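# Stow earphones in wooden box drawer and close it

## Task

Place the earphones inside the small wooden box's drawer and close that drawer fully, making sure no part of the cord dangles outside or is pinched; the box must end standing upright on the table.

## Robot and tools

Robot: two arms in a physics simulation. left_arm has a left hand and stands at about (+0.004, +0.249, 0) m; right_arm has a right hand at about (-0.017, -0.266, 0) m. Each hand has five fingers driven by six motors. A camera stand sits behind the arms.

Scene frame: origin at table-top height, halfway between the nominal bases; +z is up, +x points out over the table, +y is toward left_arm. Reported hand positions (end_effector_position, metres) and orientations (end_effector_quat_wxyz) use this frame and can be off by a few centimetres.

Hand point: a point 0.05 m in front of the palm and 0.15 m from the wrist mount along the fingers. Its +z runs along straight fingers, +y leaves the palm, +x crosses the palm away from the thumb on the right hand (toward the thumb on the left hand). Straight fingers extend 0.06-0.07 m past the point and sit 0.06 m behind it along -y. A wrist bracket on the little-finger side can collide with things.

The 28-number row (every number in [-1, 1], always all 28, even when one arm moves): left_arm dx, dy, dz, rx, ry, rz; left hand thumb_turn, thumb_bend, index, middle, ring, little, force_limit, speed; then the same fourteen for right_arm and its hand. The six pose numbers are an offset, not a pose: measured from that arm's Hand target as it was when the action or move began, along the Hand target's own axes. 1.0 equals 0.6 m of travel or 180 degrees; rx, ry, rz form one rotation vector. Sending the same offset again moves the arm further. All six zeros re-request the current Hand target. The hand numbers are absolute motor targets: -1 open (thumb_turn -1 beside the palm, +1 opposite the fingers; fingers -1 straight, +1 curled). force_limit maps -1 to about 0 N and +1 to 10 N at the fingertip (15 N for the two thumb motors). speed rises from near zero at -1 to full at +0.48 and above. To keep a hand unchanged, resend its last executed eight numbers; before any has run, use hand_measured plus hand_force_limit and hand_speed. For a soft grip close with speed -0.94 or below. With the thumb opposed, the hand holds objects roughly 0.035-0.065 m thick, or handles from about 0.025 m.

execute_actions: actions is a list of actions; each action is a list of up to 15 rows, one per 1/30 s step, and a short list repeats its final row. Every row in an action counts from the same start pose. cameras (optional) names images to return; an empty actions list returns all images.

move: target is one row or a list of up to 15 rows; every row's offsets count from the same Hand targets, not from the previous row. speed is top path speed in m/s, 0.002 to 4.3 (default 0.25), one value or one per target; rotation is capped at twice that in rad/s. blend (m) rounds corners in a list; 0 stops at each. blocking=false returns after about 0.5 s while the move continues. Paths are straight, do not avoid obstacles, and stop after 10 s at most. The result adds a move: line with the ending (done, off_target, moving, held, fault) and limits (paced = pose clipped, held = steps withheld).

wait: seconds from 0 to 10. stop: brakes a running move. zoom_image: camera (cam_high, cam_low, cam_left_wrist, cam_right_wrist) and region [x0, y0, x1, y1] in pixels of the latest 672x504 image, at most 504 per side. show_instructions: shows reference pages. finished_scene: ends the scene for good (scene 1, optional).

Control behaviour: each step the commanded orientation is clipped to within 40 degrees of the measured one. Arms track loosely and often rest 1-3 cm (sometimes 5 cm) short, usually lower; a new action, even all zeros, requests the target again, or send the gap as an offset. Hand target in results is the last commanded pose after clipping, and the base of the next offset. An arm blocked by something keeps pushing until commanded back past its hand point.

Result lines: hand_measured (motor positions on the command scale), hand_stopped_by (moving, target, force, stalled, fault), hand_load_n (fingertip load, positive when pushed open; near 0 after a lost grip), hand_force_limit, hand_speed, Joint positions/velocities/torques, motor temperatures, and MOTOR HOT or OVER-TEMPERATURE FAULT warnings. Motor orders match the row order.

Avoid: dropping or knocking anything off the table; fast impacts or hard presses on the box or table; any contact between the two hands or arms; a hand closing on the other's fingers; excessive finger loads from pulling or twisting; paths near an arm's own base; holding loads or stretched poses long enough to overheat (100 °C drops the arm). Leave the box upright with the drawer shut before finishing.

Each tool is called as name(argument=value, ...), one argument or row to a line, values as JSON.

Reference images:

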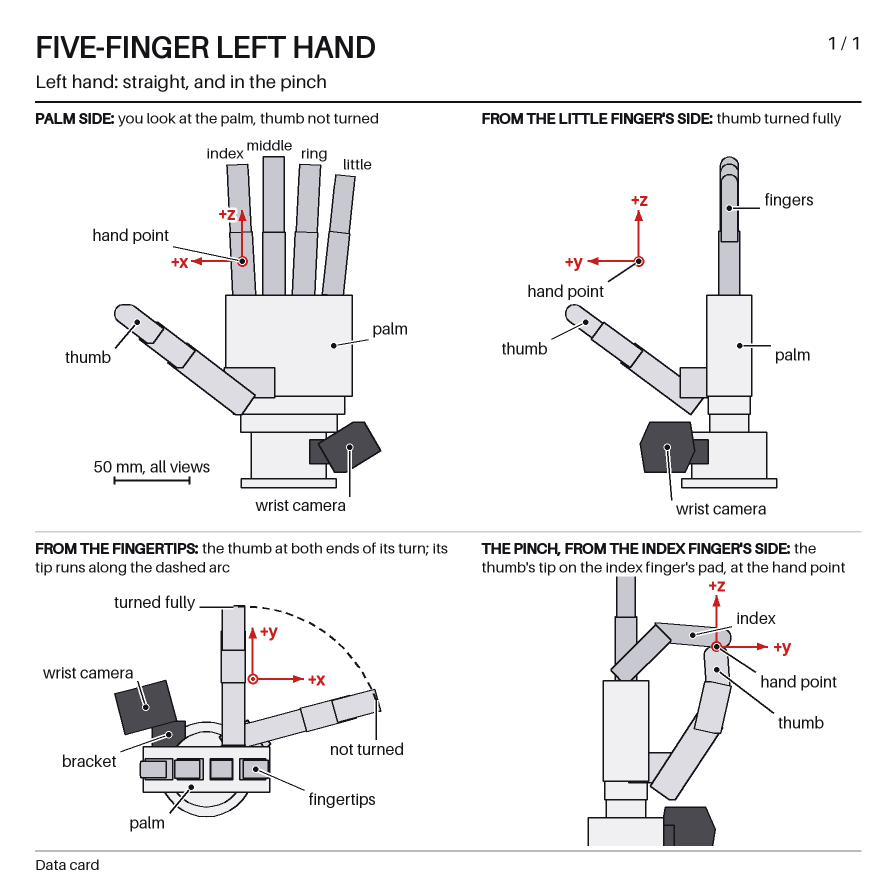

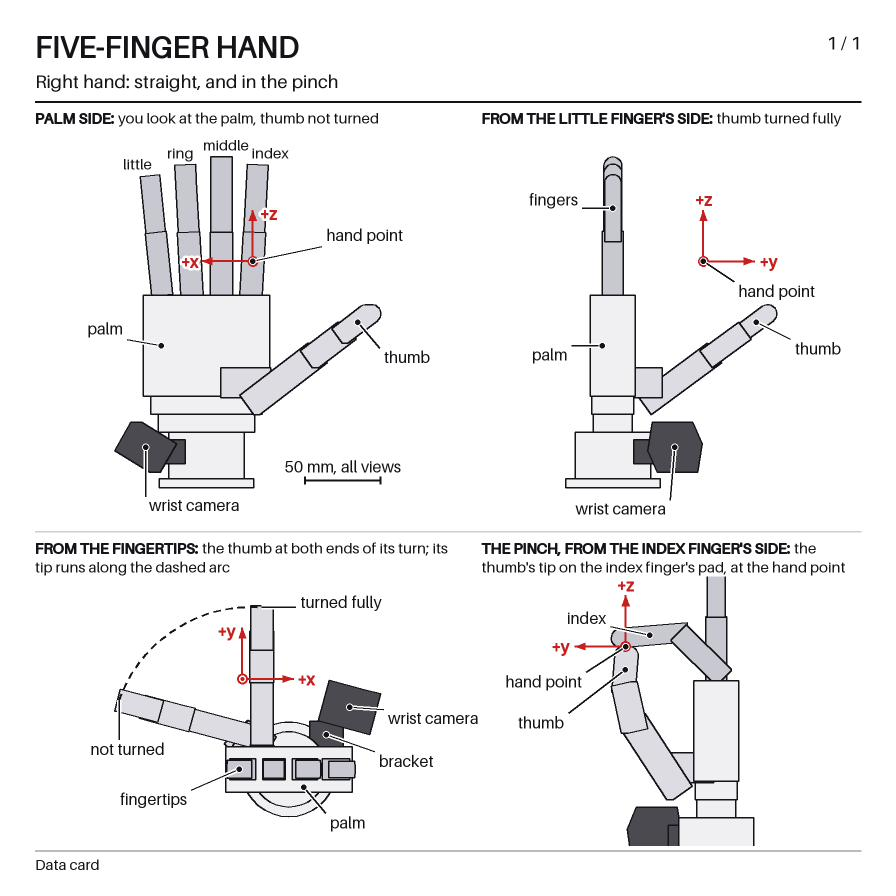

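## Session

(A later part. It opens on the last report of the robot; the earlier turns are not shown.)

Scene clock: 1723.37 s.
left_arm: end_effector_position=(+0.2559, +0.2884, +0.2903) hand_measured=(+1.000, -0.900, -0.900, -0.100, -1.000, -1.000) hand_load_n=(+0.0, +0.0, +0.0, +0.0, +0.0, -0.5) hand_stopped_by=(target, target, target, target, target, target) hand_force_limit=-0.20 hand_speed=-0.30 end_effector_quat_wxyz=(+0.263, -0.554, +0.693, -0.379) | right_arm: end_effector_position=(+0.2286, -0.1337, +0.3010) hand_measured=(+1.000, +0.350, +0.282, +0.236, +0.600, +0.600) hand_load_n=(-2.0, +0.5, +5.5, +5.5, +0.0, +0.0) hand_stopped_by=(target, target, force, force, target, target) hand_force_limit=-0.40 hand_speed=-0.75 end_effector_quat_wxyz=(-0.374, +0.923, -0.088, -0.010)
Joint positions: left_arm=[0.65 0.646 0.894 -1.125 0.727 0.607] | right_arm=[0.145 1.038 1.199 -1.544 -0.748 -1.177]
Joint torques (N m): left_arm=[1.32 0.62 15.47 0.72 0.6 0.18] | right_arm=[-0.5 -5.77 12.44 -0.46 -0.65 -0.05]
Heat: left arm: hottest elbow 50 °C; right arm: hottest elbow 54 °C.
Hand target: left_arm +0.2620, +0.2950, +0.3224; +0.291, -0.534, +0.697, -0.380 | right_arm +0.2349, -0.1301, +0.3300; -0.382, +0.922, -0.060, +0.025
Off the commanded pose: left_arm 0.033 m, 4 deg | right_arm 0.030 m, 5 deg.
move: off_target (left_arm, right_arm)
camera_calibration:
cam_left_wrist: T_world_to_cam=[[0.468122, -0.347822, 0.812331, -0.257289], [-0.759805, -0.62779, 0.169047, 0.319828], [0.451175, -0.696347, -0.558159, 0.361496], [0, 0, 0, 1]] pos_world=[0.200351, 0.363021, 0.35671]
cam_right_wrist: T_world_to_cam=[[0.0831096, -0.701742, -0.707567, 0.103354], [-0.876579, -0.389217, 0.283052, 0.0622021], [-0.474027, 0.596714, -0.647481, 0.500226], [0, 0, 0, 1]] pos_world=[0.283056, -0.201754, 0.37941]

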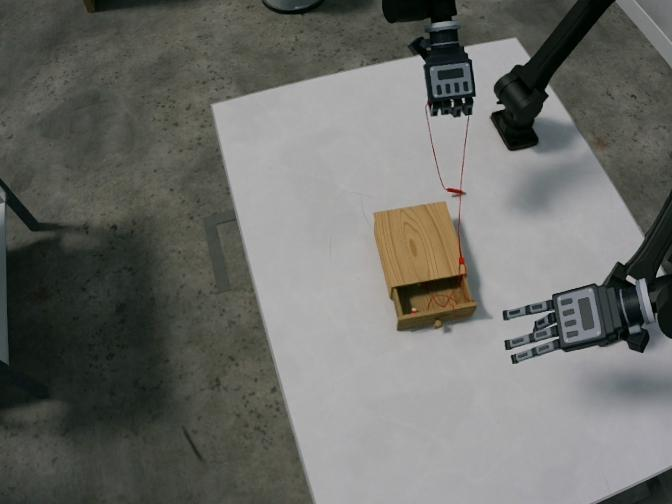

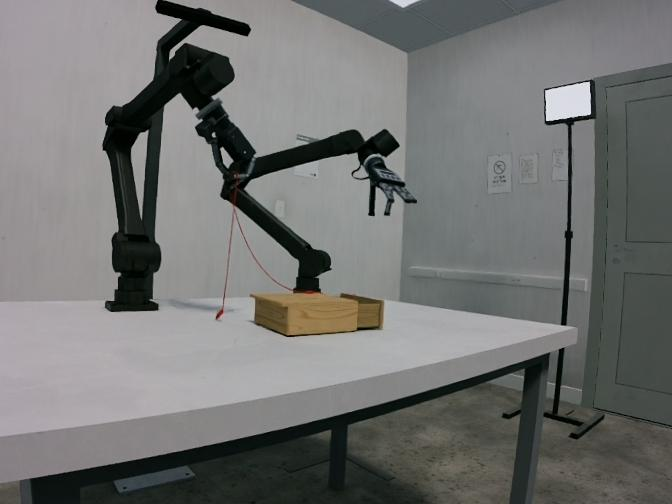

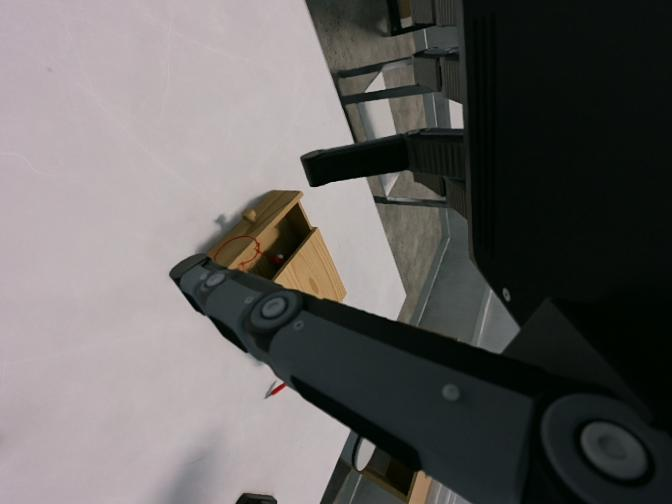

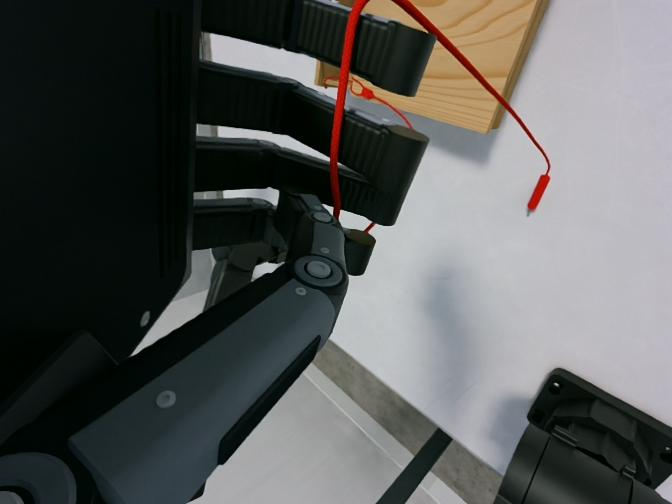

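move(
  target=[
    [0,0,0,0,0,0,1,-0.9,-0.9,-0.1,-1,-1,-0.2,-0.3,0,-0.1769,-0.1769,0,0,0,1,0.35,0.9,0.85,0.6,0.6,-0.4,-0.75],
    [0,0,0,0,0,0,1,-0.9,-0.9,-0.1,-1,-1,-0.2,-0.3,0.1165,-0.4882,0.0873,0,0,0,1,0.35,0.9,0.85,0.6,0.6,-0.4,-0.75],
  ],
  speed=[0.1,0.08],
  blend=[0.02,0],
  cameras=["all"],
)

zoom_image(
  camera="cam_high",
  region=[360, 130, 540, 350],
)

Scene clock: 1753.23 s.
left_arm: end_effector_position=(+0.2560, +0.2882, +0.2904) hand_measured=(+1.000, -0.900, -0.900, -0.100, -1.000, -1.000) hand_load_n=(+0.0, +0.0, +0.0, +0.0, +0.0, +0.0) hand_stopped_by=(target, target, target, target, target, target) hand_force_limit=-0.20 hand_speed=-0.30 end_effector_quat_wxyz=(+0.263, -0.554, +0.693, -0.379) | right_arm: end_effector_position=(+0.3366, +0.0964, +0.4795) hand_measured=(+1.000, +0.350, +0.282, +0.236, +0.600, +0.600) hand_load_n=(-2.5, +0.5, +5.5, +5.5, +0.0, +0.0) hand_stopped_by=(target, target, force, force, target, target) hand_force_limit=-0.40 hand_speed=-0.75 end_effector_quat_wxyz=(-0.365, +0.928, -0.068, +0.009)
Joint positions: left_arm=[0.65 0.646 0.894 -1.125 0.728 0.607] | right_arm=[0.638 1.636 2.253 -1.638 -0.537 -0.648]
Joint torques (N m): left_arm=[1.49 1.38 15.41 0.66 0.64 0.18] | right_arm=[0.09 -10.75 11.33 0.44 -0.39 0.25]
Motor temperatures (°C): left_arm=[23 27 51 25 27 23] | right_arm=[26 30 55 26 29 25]
Heat: left arm: hottest elbow 51 °C; right arm: hottest elbow 55 °C.
Hand target: left_arm +0.2620, +0.2950, +0.3224; +0.291, -0.534, +0.697, -0.380 | right_arm +0.3361, +0.1028, +0.5002; -0.382, +0.922, -0.060, +0.025
Off the commanded pose: left_arm 0.033 m, 4 deg | right_arm 0.022 m, 3 deg.
move: off_target (left_arm, right_arm)
camera_calibration:
cam_left_wrist: T_world_to_cam=[[0.467171, -0.347523, 0.813007, -0.257614], [-0.760571, -0.626849, 0.169091, 0.319617], [0.45087, -0.697344, -0.557161, 0.361504], [0, 0, 0, 1]] pos_world=[0.20045, 0.362917, 0.356814]
cam_right_wrist: T_world_to_cam=[[0.13431, -0.714279, -0.686852, 0.356208], [-0.879798, -0.404897, 0.249026, 0.214807], [-0.455979, 0.570845, -0.682803, 0.543042], [0, 0, 0, 1]] pos_world=[0.38876, 0.0314142, 0.56196]

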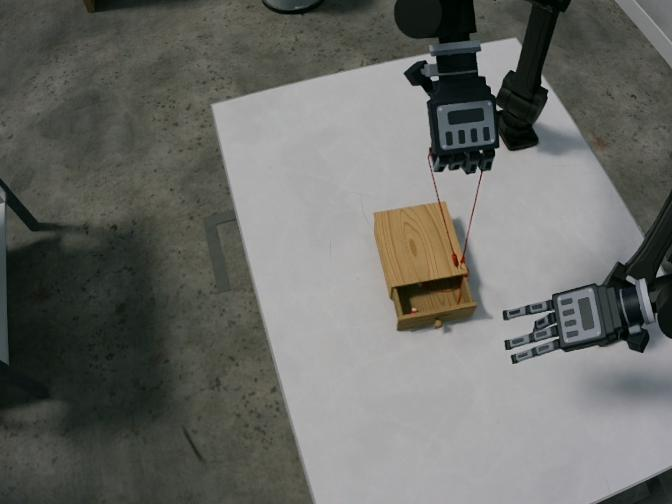

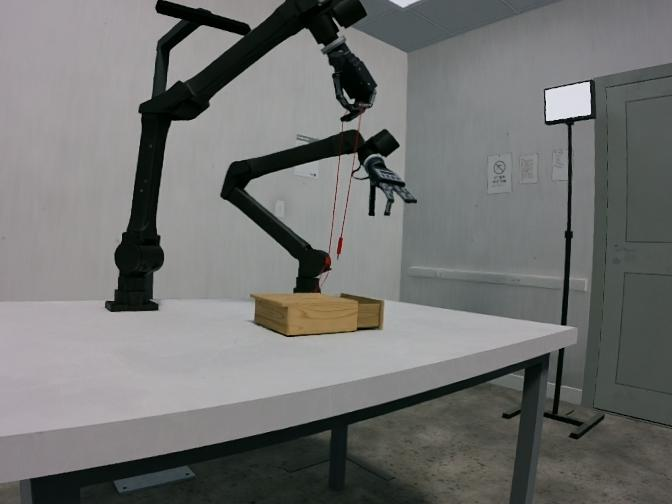

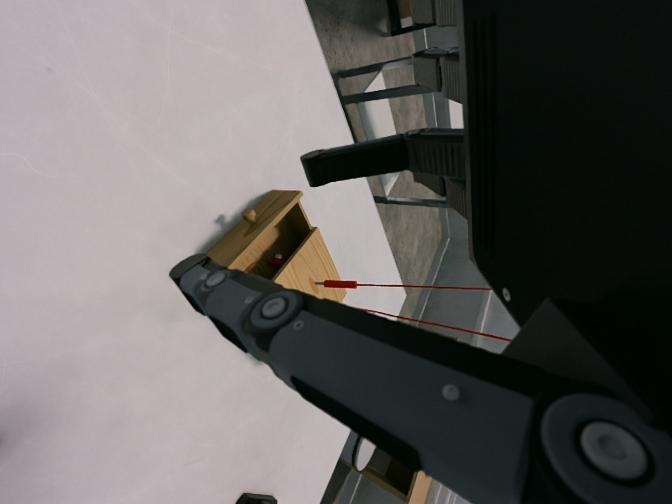

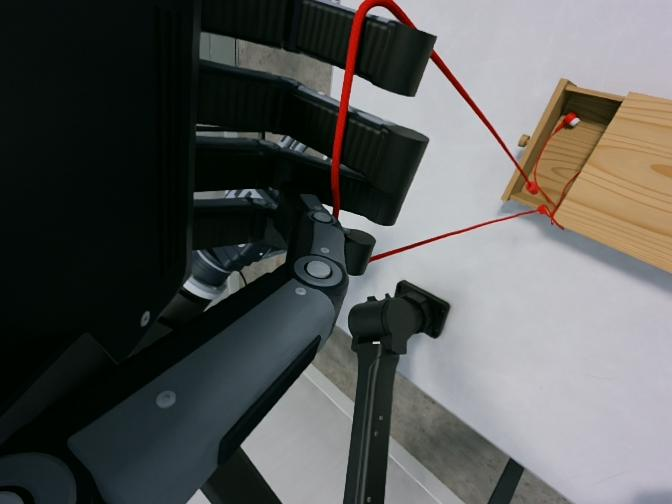

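Scaled by 2.291 from the camera's 672x504 image, which has a finer 960x720 frame.

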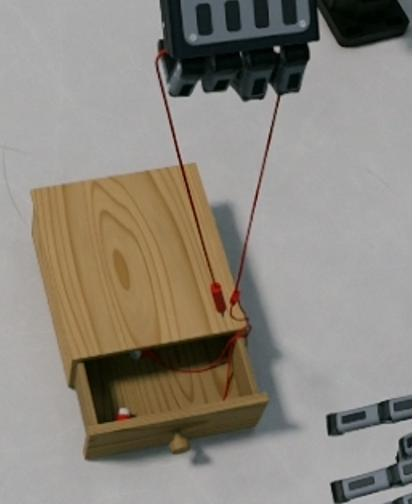

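wait(
  seconds=1,
  cameras=["cam_high","cam_low"],
)

zoom_image(
  camera="cam_high",
  region=[360, 130, 540, 350],
)

zoom_image(
  camera="cam_low",
  region=[230, 100, 430, 350],
)

Scene clock: 1774.03 s.
left_arm: end_effector_position=(+0.2560, +0.2882, +0.2904) hand_measured=(+1.000, -0.900, -0.900, -0.100, -1.000, -1.000) hand_load_n=(+0.0, +0.0, +0.0, +0.0, +0.0, +0.0) hand_stopped_by=(target, target, target, target, target, target) hand_force_limit=-0.20 hand_speed=-0.30 end_effector_quat_wxyz=(+0.263, -0.554, +0.693, -0.379) | right_arm: end_effector_position=(+0.3377, +0.0953, +0.4795) hand_measured=(+1.000, +0.350, +0.282, +0.236, +0.600, +0.600) hand_load_n=(-2.0, +0.5, +5.5, +5.5, +0.0, +0.0) hand_stopped_by=(target, target, force, force, target, target) hand_force_limit=-0.40 hand_speed=-0.75 end_effector_quat_wxyz=(-0.365, +0.928, -0.070, +0.010)
Joint positions: left_arm=[0.65 0.646 0.894 -1.125 0.728 0.607] | right_arm=[0.635 1.636 2.253 -1.638 -0.537 -0.648]
Joint torques (N m): left_arm=[0.91 1.44 15.45 0.75 0.67 0.16] | right_arm=[-0.44 -10.7 11.33 0.43 -0.38 0.25]
Heat: left arm: hottest elbow 52 °C; right arm: hottest elbow 54 °C.
Hand target: left_arm +0.2620, +0.2950, +0.3224; +0.291, -0.534, +0.697, -0.380 | right_arm +0.3361, +0.1028, +0.5002; -0.382, +0.922, -0.060, +0.025
Off the commanded pose: left_arm 0.033 m, 4 deg | right_arm 0.022 m, 3 deg.
wait: 1.00 s; at rest from the start
Images, in order (width x height): cam_high 672x504, cam_low 672x504.

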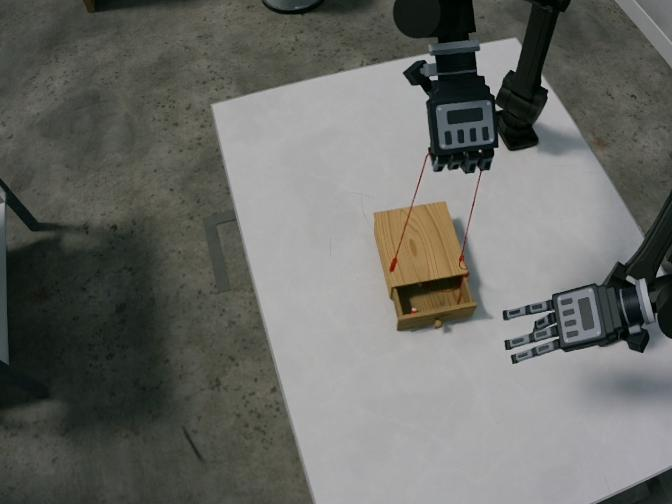

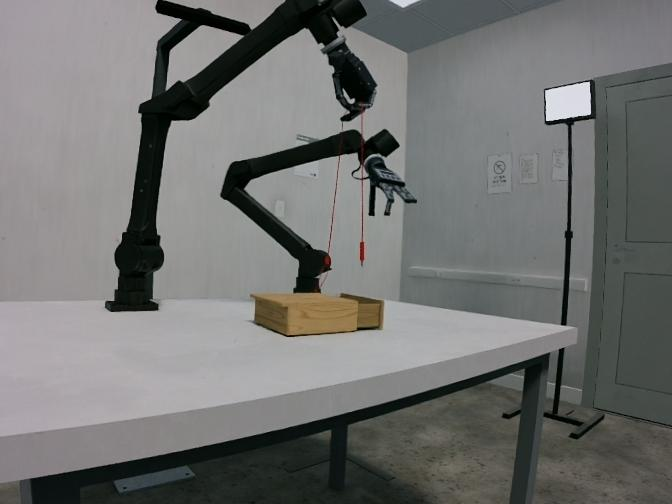

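Scaled by 2.291 from the camera's 672x504 image, which has a finer 960x720 frame.

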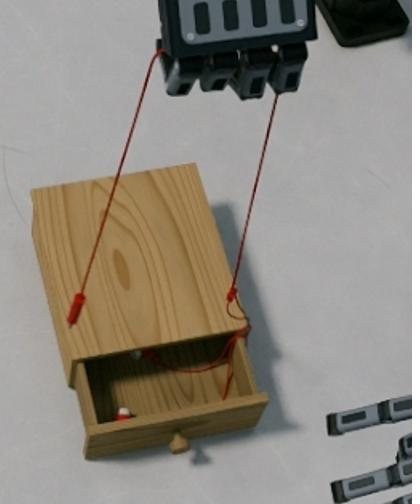

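Scaled by 2.016 from the camera's 672x504 image, which has a finer 960x720 frame.

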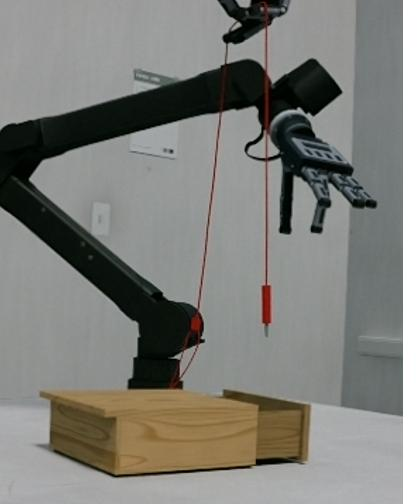

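move(
  target=[0,0,0,0,0,0,1,-0.9,-0.9,-0.9,-1,-1,-0.2,-0.3,-0.0559,-0.1765,-0.1536,0.1109,-0.0412,-0.0289,1,0.35,0.9,0.85,0.6,0.6,-0.4,-0.75],
  speed=0.06,
)

wait(
  seconds=3,
  cameras=["cam_high","cam_low"],
)

zoom_image(
  camera="cam_high",
  region=[360, 130, 540, 350],
)

zoom_image(
  camera="cam_low",
  region=[230, 100, 430, 350],
)

Scene clock: 1798.10 s.
left_arm: end_effector_position=(+0.2560, +0.2878, +0.2904) hand_measured=(+1.000, -0.900, -0.900, -0.900, -1.000, -1.000) hand_load_n=(+0.0, +0.0, +0.0, +0.0, +0.0, +0.0) hand_stopped_by=(target, target, target, target, target, target) hand_force_limit=-0.20 hand_speed=-0.30 end_effector_quat_wxyz=(+0.262, -0.553, +0.694, -0.380) | right_arm: end_effector_position=(+0.3073, +0.1203, +0.6277) hand_measured=(+1.000, +0.350, +0.282, +0.236, +0.600, +0.600) hand_load_n=(-2.0, +0.5, +5.5, +5.5, +0.0, +0.0) hand_stopped_by=(target, target, force, force, target, target) hand_force_limit=-0.40 hand_speed=-0.75 end_effector_quat_wxyz=(-0.543, +0.840, +0.003, -0.005)
Joint positions: left_arm=[0.649 0.646 0.894 -1.125 0.728 0.607] | right_arm=[0.598 1.777 2.783 -1.704 -0.876 -0.567]
Joint torques (N m): left_arm=[1.49 1.03 15.51 0.72 0.64 0.18] | right_arm=[-2.02 -10.4 8.54 0.32 -0.81 0.25]
Heat: left arm: hottest elbow 54 °C; right arm: hottest elbow 53 °C.
Hand target: left_arm +0.2620, +0.2950, +0.3224; +0.291, -0.534, +0.697, -0.380 | right_arm +0.3041, +0.1168, +0.6402; -0.537, +0.843, +0.011, -0.007
Off the commanded pose: left_arm 0.033 m, 4 deg | right_arm 0.013 m, 1 deg.
joint sent to its limit (right arm) — joint 4 (wrist pitch), lower limit. The joint targets are off in position, not in orientation.
move: off_target (left_arm, right_arm)

Scene clock: 1801.10 s.
left_arm: end_effector_position=(+0.2560, +0.2878, +0.2904) hand_measured=(+1.000, -0.900, -0.900, -0.900, -1.000, -1.000) hand_load_n=(+0.0, +0.0, +0.0, +0.0, +0.0, +0.0) hand_stopped_by=(target, target, target, target, target, target) hand_force_limit=-0.20 hand_speed=-0.30 end_effector_quat_wxyz=(+0.262, -0.553, +0.694, -0.380) | right_arm: end_effector_position=(+0.3073, +0.1203, +0.6277) hand_measured=(+1.000, +0.350, +0.282, +0.236, +0.600, +0.600) hand_load_n=(-2.0, +0.5, +5.5, +5.5, +0.0, +0.5) hand_stopped_by=(target, target, force, force, target, target) hand_force_limit=-0.40 hand_speed=-0.75 end_effector_quat_wxyz=(-0.543, +0.840, +0.003, -0.005)
Joint positions: left_arm=[0.649 0.646 0.894 -1.125 0.728 0.607] | right_arm=[0.598 1.777 2.783 -1.704 -0.876 -0.567]
Joint torques (N m): left_arm=[1.14 1.79 15.53 0.5 0.58 0.17] | right_arm=[-2.02 -10.4 8.54 0.32 -0.81 0.25]
Heat: left arm: hottest elbow 54 °C; right arm: hottest elbow 53 °C.
Hand target: left_arm +0.2620, +0.2950, +0.3224; +0.291, -0.534, +0.697, -0.380 | right_arm +0.3041, +0.1168, +0.6402; -0.537, +0.843, +0.011, -0.007
Off the commanded pose: left_arm 0.033 m, 4 deg | right_arm 0.013 m, 1 deg.
wait: 3.00 s; at rest by 0.17 s
Images, in order (width x height): cam_high 672x504, cam_low 672x504.

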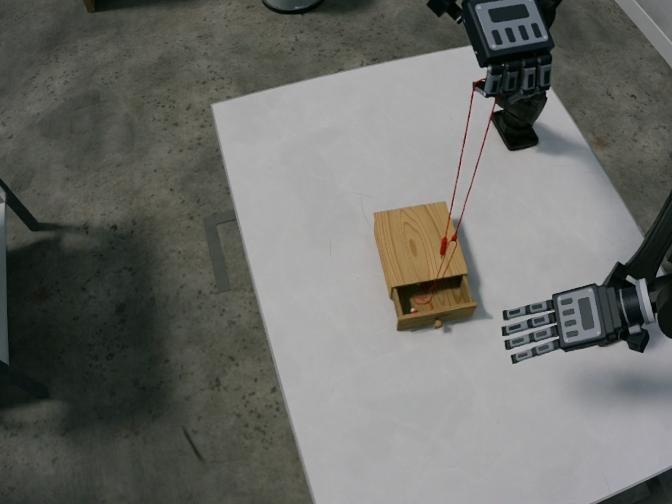

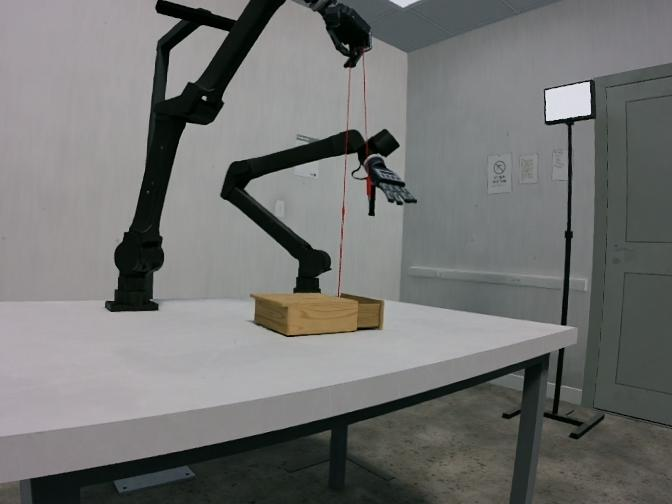

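Scaled by 2.291 from the camera's 672x504 image, which has a finer 960x720 frame.

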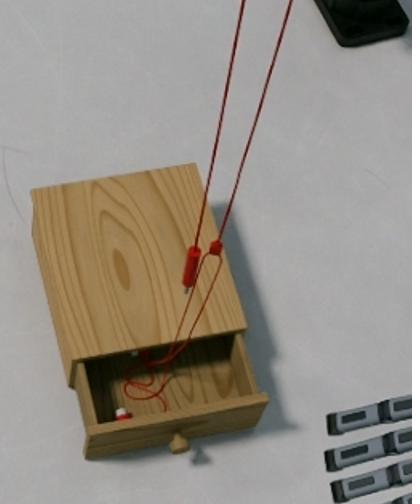

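Scaled by 2.016 from the camera's 672x504 image, which has a finer 960x720 frame.

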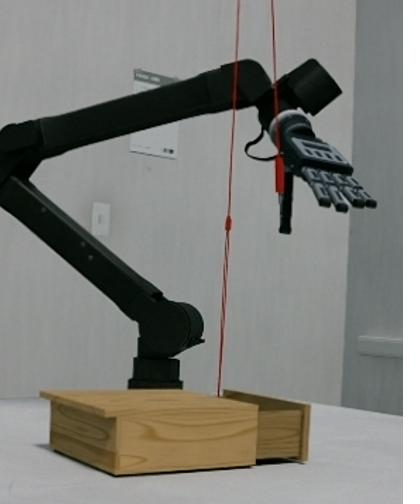

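move(
  target=[0,0,0,0,0,0,1,-0.9,-0.9,-0.9,-1,-1,-0.2,-0.3,0,0.1812,0.0845,0,0,0,1,0.35,0.9,0.85,0.6,0.6,-0.4,-0.75],
  speed=0.06,
)

wait(
  seconds=1,
  cameras=["cam_high","cam_low"],
)

zoom_image(
  camera="cam_high",
  region=[360, 130, 540, 350],
)

zoom_image(
  camera="cam_low",
  region=[230, 100, 430, 350],
)

Scene clock: 1818.83 s.
left_arm: end_effector_position=(+0.2560, +0.2878, +0.2904) hand_measured=(+1.000, -0.900, -0.900, -0.900, -1.000, -1.000) hand_load_n=(+0.0, +0.0, -0.5, +0.0, +0.0, +0.0) hand_stopped_by=(target, target, target, target, target, target) hand_force_limit=-0.20 hand_speed=-0.30 end_effector_quat_wxyz=(+0.262, -0.553, +0.694, -0.380) | right_arm: end_effector_position=(+0.3090, +0.1207, +0.5000) hand_measured=(+1.000, +0.350, +0.282, +0.236, +0.600, +0.600) hand_load_n=(-2.0, +0.5, +5.5, +5.0, +0.5, +0.0) hand_stopped_by=(target, target, force, force, target, target) hand_force_limit=-0.40 hand_speed=-0.75 end_effector_quat_wxyz=(-0.522, +0.853, -0.011, -0.033)
Joint positions: left_arm=[0.649 0.646 0.894 -1.125 0.728 0.607] | right_arm=[0.598 1.467 1.952 -1.273 -0.876 -0.582]
Joint torques (N m): left_arm=[0.97 1.61 15.65 0.68 0.6 0.09] | right_arm=[-1.61 -11.93 8.34 1.37 -0.55 -0.04]
Motor temperatures (°C): left_arm=[23 27 55 24 27 23] | right_arm=[26 31 53 26 29 25]
Heat: left arm: hottest elbow 55 °C; right arm: hottest elbow 53 °C.
Hand target: left_arm +0.2620, +0.2950, +0.3224; +0.291, -0.534, +0.697, -0.380 | right_arm +0.3041, +0.1168, +0.5203; -0.537, +0.843, +0.011, -0.007
Off the commanded pose: left_arm 0.033 m, 4 deg | right_arm 0.021 m, 4 deg.
move: off_target (left_arm, right_arm)

Scene clock: 1819.83 s.
left_arm: end_effector_position=(+0.2560, +0.2878, +0.2904) hand_measured=(+1.000, -0.900, -0.900, -0.900, -1.000, -1.000) hand_load_n=(+0.0, +0.0, +0.0, -0.5, +0.0, +0.0) hand_stopped_by=(target, target, target, target, target, target) hand_force_limit=-0.20 hand_speed=-0.30 end_effector_quat_wxyz=(+0.262, -0.553, +0.694, -0.380) | right_arm: end_effector_position=(+0.3090, +0.1207, +0.5000) hand_measured=(+1.000, +0.350, +0.282, +0.236, +0.600, +0.600) hand_load_n=(-2.0, +1.0, +5.5, +5.5, +0.5, +0.0) hand_stopped_by=(target, target, force, force, target, target) hand_force_limit=-0.40 hand_speed=-0.75 end_effector_quat_wxyz=(-0.522, +0.853, -0.011, -0.033)
Joint positions: left_arm=[0.649 0.646 0.894 -1.125 0.728 0.607] | right_arm=[0.598 1.467 1.952 -1.273 -0.876 -0.582]
Joint torques (N m): left_arm=[1.14 1.44 15.46 0.76 0.61 0.16] | right_arm=[-1.61 -11.99 8.32 1.36 -0.55 -0.04]
Motor temperatures (°C): left_arm=[23 27 55 24 27 23] | right_arm=[26 31 53 26 29 25]
Heat: left arm: hottest elbow 55 °C; right arm: hottest elbow 53 °C.
Hand target: left_arm +0.2620, +0.2950, +0.3224; +0.291, -0.534, +0.697, -0.380 | right_arm +0.3041, +0.1168, +0.5203; -0.537, +0.843, +0.011, -0.007
Off the commanded pose: left_arm 0.033 m, 4 deg | right_arm 0.021 m, 4 deg.
wait: 1.00 s; at rest by 0.17 s
Images, in order (width x height): cam_high 672x504, cam_low 672x504.

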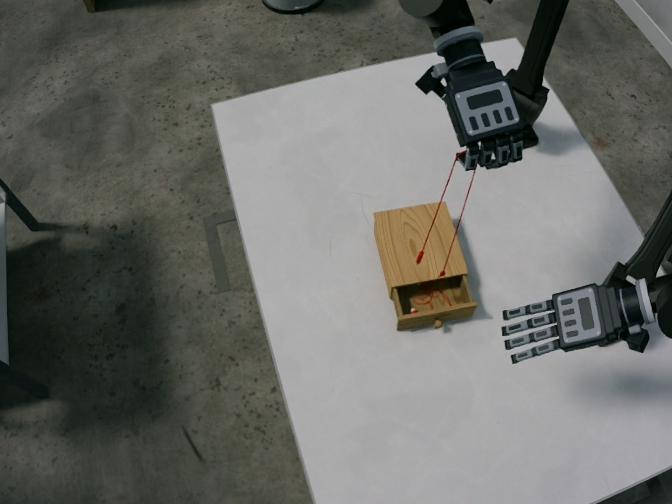

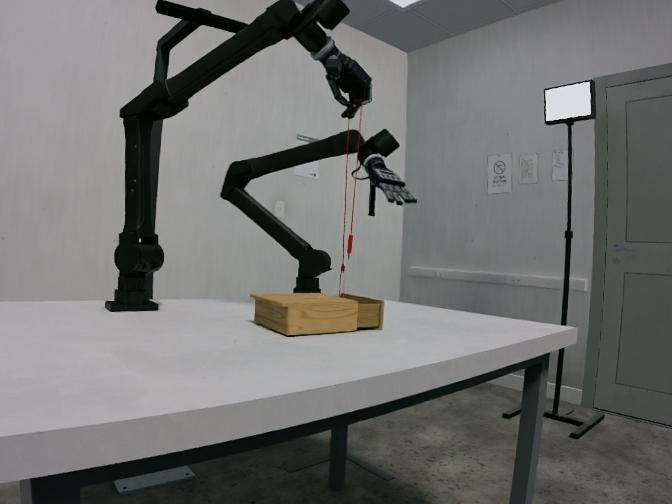

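Scaled by 2.291 from the camera's 672x504 image, which has a finer 960x720 frame.

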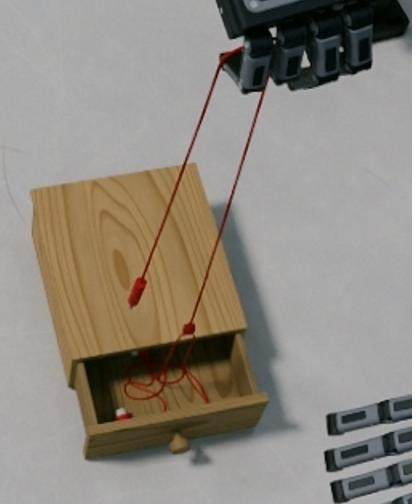

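Scaled by 2.016 from the camera's 672x504 image, which has a finer 960x720 frame.

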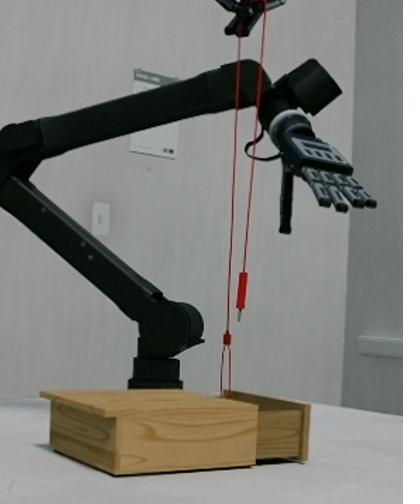

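move(
  target=[0,0,0,0,0,0,1,-0.9,-0.9,-0.9,-1,-1,-0.2,-0.3,0.001,0.1807,0.1245,0,0,0,1,0.35,0.9,0.85,0.6,0.6,-0.4,-0.75],
  speed=0.06,
)

wait(
  seconds=1,
  cameras=["cam_high","cam_low"],
)

zoom_image(
  camera="cam_high",
  region=[360, 130, 540, 350],
)

zoom_image(
  camera="cam_low",
  region=[230, 100, 430, 350],
)

Scene clock: 1836.30 s.
left_arm: end_effector_position=(+0.2560, +0.2878, +0.2904) hand_measured=(+1.000, -0.900, -0.900, -0.900, -1.000, -1.000) hand_load_n=(+0.0, +0.0, -0.5, -0.5, +0.0, +0.0) hand_stopped_by=(target, target, target, target, target, target) hand_force_limit=-0.20 hand_speed=-0.30 end_effector_quat_wxyz=(+0.262, -0.553, +0.694, -0.380) | right_arm: end_effector_position=(+0.3114, +0.1350, +0.3675) hand_measured=(+1.000, +0.350, +0.282, +0.236, +0.600, +0.600) hand_load_n=(-2.0, +0.5, +5.5, +5.5, +0.0, +0.0) hand_stopped_by=(target, target, force, force, target, target) hand_force_limit=-0.40 hand_speed=-0.75 end_effector_quat_wxyz=(-0.522, +0.853, -0.004, -0.024)
Joint positions: left_arm=[0.649 0.646 0.894 -1.125 0.728 0.607] | right_arm=[0.626 1.375 1.49 -0.874 -0.849 -0.568]
Joint torques (N m): left_arm=[0.79 1.2 15.71 0.64 0.66 0.17] | right_arm=[-0.26 -11.63 9.24 1.4 -0.44 0.25]
Motor temperatures (°C): left_arm=[23 27 56 24 27 23] | right_arm=[26 32 52 26 29 25]
Heat: left arm: hottest elbow 56 °C; right arm: hottest elbow 52 °C.
Hand target: left_arm +0.2620, +0.2950, +0.3224; +0.291, -0.534, +0.697, -0.380 | right_arm +0.3042, +0.1388, +0.3904; -0.537, +0.843, +0.011, -0.007
Off the commanded pose: left_arm 0.033 m, 4 deg | right_arm 0.024 m, 3 deg.
move: off_target (left_arm, right_arm)

Scene clock: 1837.30 s.
left_arm: end_effector_position=(+0.2560, +0.2878, +0.2904) hand_measured=(+1.000, -0.900, -0.900, -0.900, -1.000, -1.000) hand_load_n=(+0.0, +0.0, +0.0, +0.0, +0.0, +0.0) hand_stopped_by=(target, target, target, target, target, target) hand_force_limit=-0.20 hand_speed=-0.30 end_effector_quat_wxyz=(+0.262, -0.553, +0.694, -0.380) | right_arm: end_effector_position=(+0.3114, +0.1350, +0.3675) hand_measured=(+1.000, +0.350, +0.282, +0.236, +0.600, +0.600) hand_load_n=(-2.0, +1.0, +5.5, +5.5, +0.0, +0.0) hand_stopped_by=(target, target, force, force, target, target) hand_force_limit=-0.40 hand_speed=-0.75 end_effector_quat_wxyz=(-0.522, +0.853, -0.004, -0.024)
Joint positions: left_arm=[0.649 0.646 0.894 -1.125 0.728 0.607] | right_arm=[0.626 1.375 1.49 -0.874 -0.849 -0.568]
Joint torques (N m): left_arm=[1.14 1.32 15.39 0.66 0.57 0.11] | right_arm=[-0.32 -11.69 9.24 1.4 -0.44 0.25]
Motor temperatures (°C): left_arm=[23 27 56 24 27 23] | right_arm=[26 32 52 26 29 25]
Heat: left arm: hottest elbow 56 °C; right arm: hottest elbow 52 °C.
Hand target: left_arm +0.2620, +0.2950, +0.3224; +0.291, -0.534, +0.697, -0.380 | right_arm +0.3042, +0.1388, +0.3904; -0.537, +0.843, +0.011, -0.007
Off the commanded pose: left_arm 0.033 m, 4 deg | right_arm 0.024 m, 3 deg.
wait: 1.00 s; at rest by 0.17 s
Images, in order (width x height): cam_high 672x504, cam_low 672x504.

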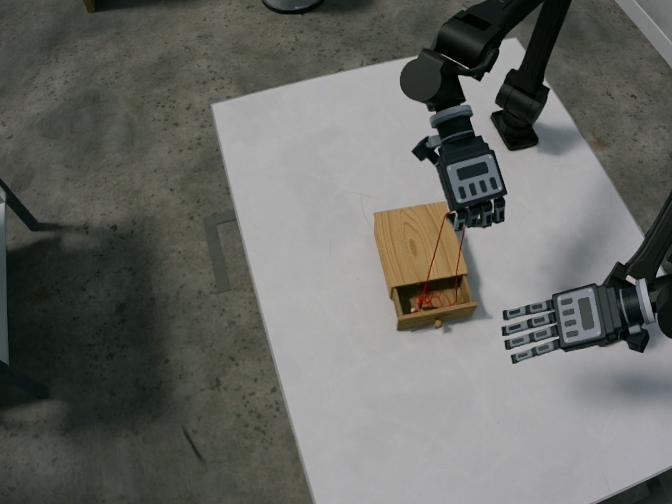

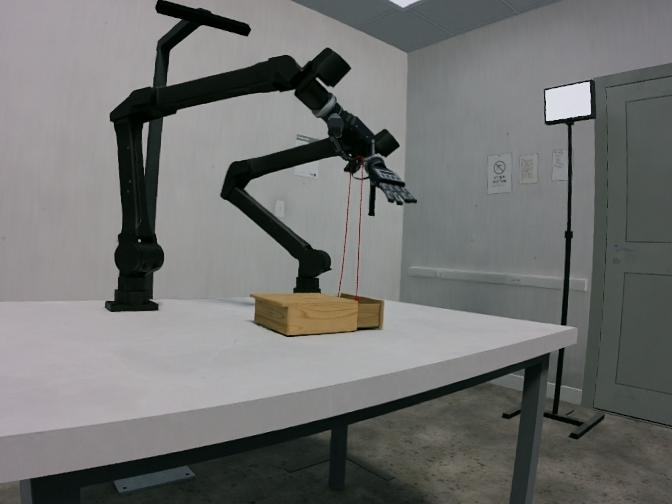

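Scaled by 2.291 from the camera's 672x504 image, which has a finer 960x720 frame.

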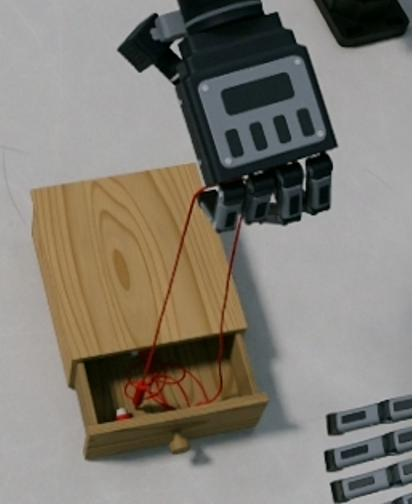

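Scaled by 2.016 from the camera's 672x504 image, which has a finer 960x720 frame.

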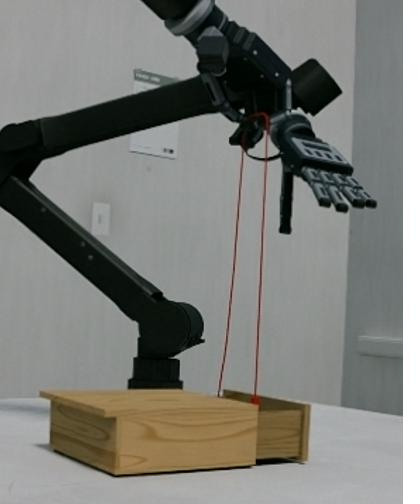

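move(
  target=[0.08,0,-0.03,0,0,0,1,-0.9,-0.9,-0.9,-1,-1,-0.2,-0.3,0,0.2113,0.0983,0,0,0,1,0.35,0.9,0.85,0.6,0.6,-0.4,-0.75],
  speed=0.06,
  cameras=["cam_high","cam_low","cam_right_wrist"],
)

zoom_image(
  camera="cam_high",
  region=[360, 130, 540, 350],
)

zoom_image(
  camera="cam_low",
  region=[230, 100, 430, 350],
)

Scene clock: 1851.67 s.
left_arm: end_effector_position=(+0.2339, +0.2539, +0.3027) hand_measured=(+1.000, -0.900, -0.900, -0.900, -1.000, -1.000) hand_load_n=(+0.0, +0.0, +0.0, -0.5, -0.5, +0.0) hand_stopped_by=(target, target, target, target, target, target) hand_force_limit=-0.20 hand_speed=-0.30 end_effector_quat_wxyz=(+0.268, -0.545, +0.700, -0.375) | right_arm: end_effector_position=(+0.3050, +0.1306, +0.2381) hand_measured=(+1.000, +0.350, +0.282, +0.236, +0.600, +0.600) hand_load_n=(-2.5, +0.5, +5.5, +5.5, +0.0, +0.0) hand_stopped_by=(target, target, force, force, target, target) hand_force_limit=-0.40 hand_speed=-0.75 end_effector_quat_wxyz=(-0.527, +0.850, +0.001, -0.016)
Joint positions: left_arm=[0.54 0.534 0.894 -1.168 0.652 0.526] | right_arm=[0.626 1.365 1.133 -0.506 -0.849 -0.568]
Joint torques (N m): left_arm=[-0.91 1.03 14.39 0.79 0.17 -0.2] | right_arm=[-0.38 -9.82 9.1 1.43 -0.43 0.25]
Motor temperatures (°C): left_arm=[23 27 57 24 27 23] | right_arm=[26 32 51 26 29 25]
Heat: left arm: hottest elbow 57 °C; right arm: hottest elbow 51 °C.
Hand target: left_arm +0.2349, +0.2525, +0.3321; +0.291, -0.534, +0.697, -0.380 | right_arm +0.3042, +0.1387, +0.2506; -0.537, +0.843, +0.011, -0.007
Off the commanded pose: left_arm 0.029 m, 3 deg | right_arm 0.015 m, 2 deg.
move: off_target (left_arm, right_arm)
camera_calibration:
cam_right_wrist: T_world_to_cam=[[0.233943, -0.400683, -0.885847, 0.195112], [-0.814539, -0.578247, 0.0464392, 0.311895], [-0.530846, 0.710692, -0.461648, 0.29621], [0, 0, 0, 1]] pos_world=[0.365647, 0.0480157, 0.295101]
Images, in order (width x height): cam_high 672x504, cam_low 672x504, cam_right_wrist 672x504.

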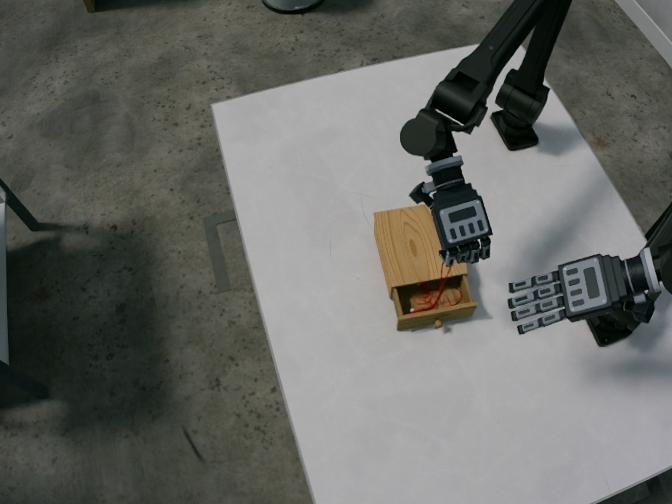

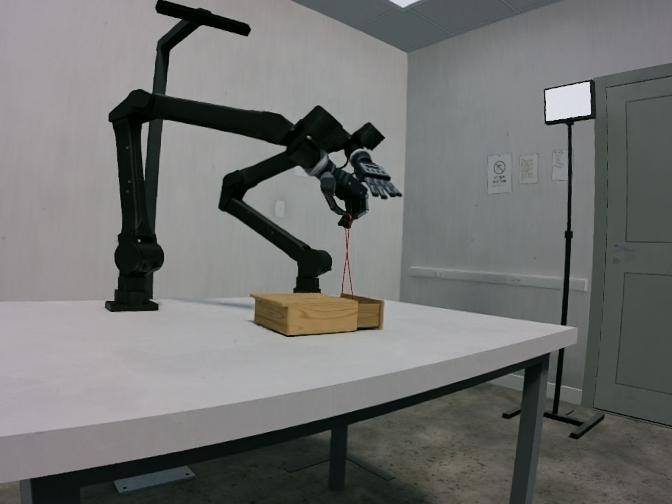

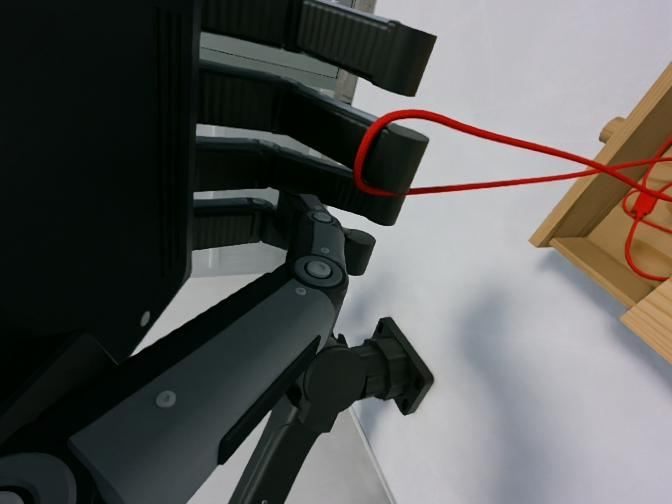

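Scaled by 2.291 from the camera's 672x504 image, which has a finer 960x720 frame.

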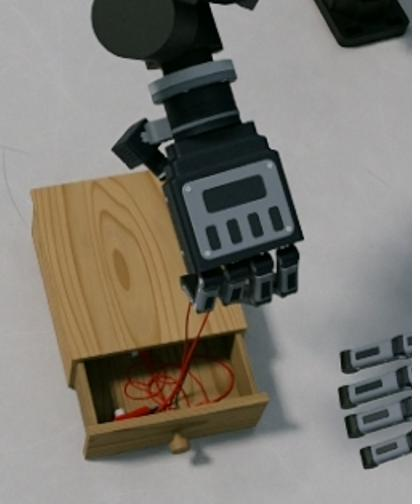

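Scaled by 2.016 from the camera's 672x504 image, which has a finer 960x720 frame.

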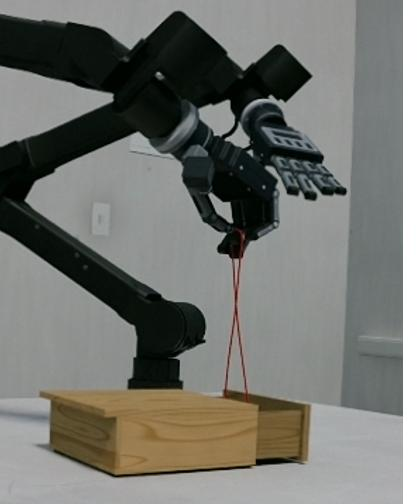

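move(
  target=[-0.1158,0.045,-0.07,0,0,0,1,-0.9,-0.9,-0.9,-1,-1,-0.2,-0.3,0,0.1867,0.0722,0,0,0,1,0.35,0.9,0.85,0.6,0.6,-0.4,-0.75],
  speed=0.06,
  cameras=["cam_high","cam_low","cam_right_wrist"],
)

zoom_image(
  camera="cam_high",
  region=[360, 130, 540, 350],
)

zoom_image(
  camera="cam_low",
  region=[230, 150, 430, 350],
)

Scene clock: 1872.07 s.
left_arm: end_effector_position=(+0.2006, +0.3238, +0.3055) hand_measured=(+1.000, -0.900, -0.900, -0.900, -1.000, -1.000) hand_load_n=(+0.0, +0.0, +0.0, +0.0, +0.0, +0.0) hand_stopped_by=(target, target, target, target, target, target) hand_force_limit=-0.20 hand_speed=-0.30 end_effector_quat_wxyz=(+0.264, -0.552, +0.690, -0.387) | right_arm: end_effector_position=(+0.2980, +0.1259, +0.1251) hand_measured=(+1.000, +0.350, +0.282, +0.236, +0.600, +0.600) hand_load_n=(-2.0, +0.5, +5.5, +5.0, +0.0, +0.5) hand_stopped_by=(target, target, force, force, target, target) hand_force_limit=-0.40 hand_speed=-0.75 end_effector_quat_wxyz=(-0.528, +0.849, +0.002, -0.016)
Joint positions: left_arm=[1.044 0.708 0.984 -1.534 0.94 1.114] | right_arm=[0.626 1.463 0.91 -0.182 -0.85 -0.568]
Joint torques (N m): left_arm=[0.79 0.79 14.63 0.09 0.98 0.11] | right_arm=[-1.61 -9.11 8.18 1.42 -0.81 0.09]
Motor temperatures (°C): left_arm=[23 27 57 24 27 23] | right_arm=[26 32 51 26 29 25]
Heat: left arm: hottest elbow 57 °C; right arm: hottest elbow 51 °C.
Hand target: left_arm +0.2047, +0.3326, +0.3322; +0.291, -0.534, +0.697, -0.380 | right_arm +0.3044, +0.1306, +0.1308; -0.537, +0.843, +0.011, -0.007
Off the commanded pose: left_arm 0.028 m, 4 deg | right_arm 0.010 m, 2 deg.
move: off_target (left_arm)
camera_calibration:
cam_right_wrist: T_world_to_cam=[[0.236111, -0.398092, -0.886439, 0.0938923], [-0.813956, -0.579306, 0.0433567, 0.309121], [-0.530779, 0.711286, -0.46081, 0.243421], [0, 0, 0, 1]] pos_world=[0.358645, 0.0433113, 0.181998]
Images, in order (width x height): cam_high 672x504, cam_low 672x504, cam_right_wrist 672x504.

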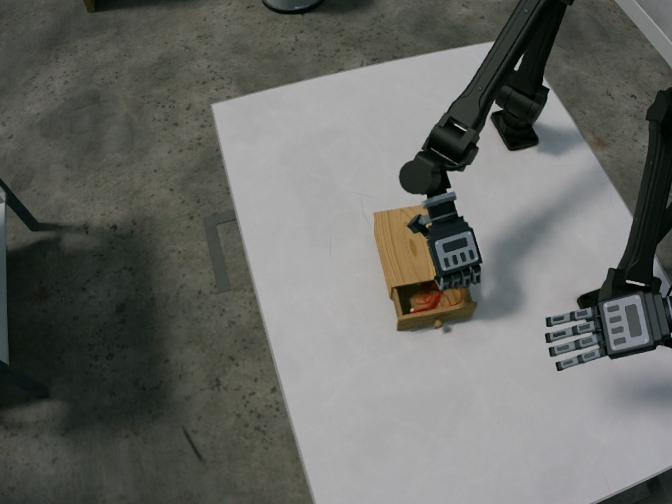

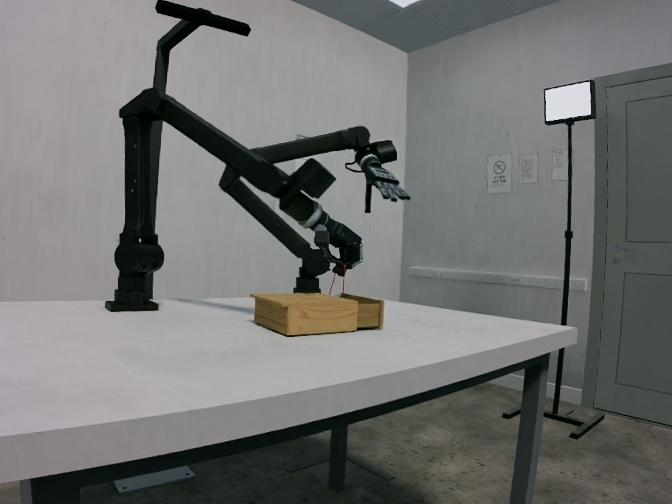

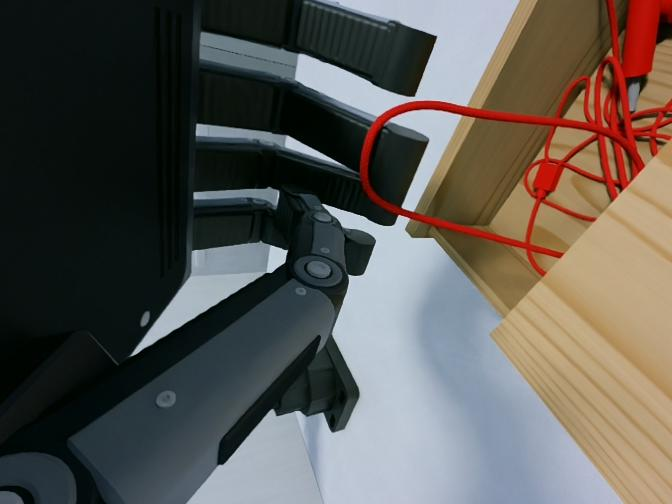

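Scaled by 2.291 from the camera's 672x504 image, which has a finer 960x720 frame.

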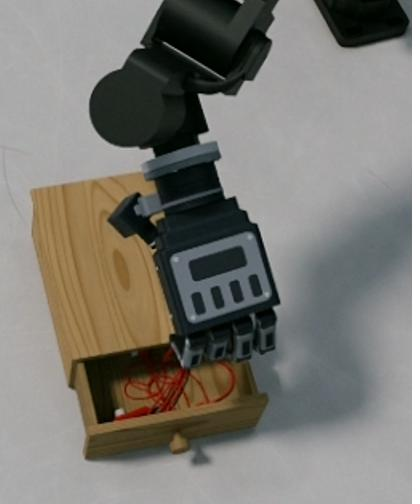

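Scaled by 2.520 from the camera's 672x504 image, which has a finer 960x720 frame.

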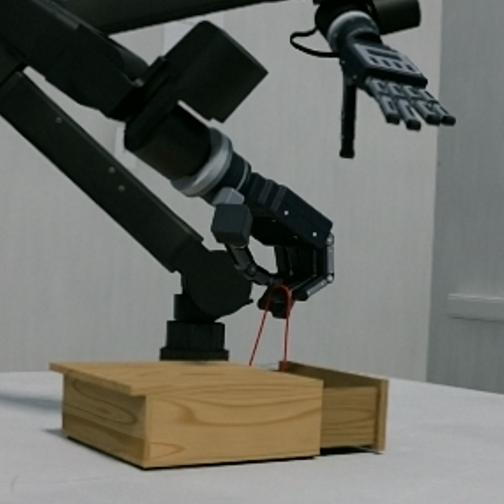

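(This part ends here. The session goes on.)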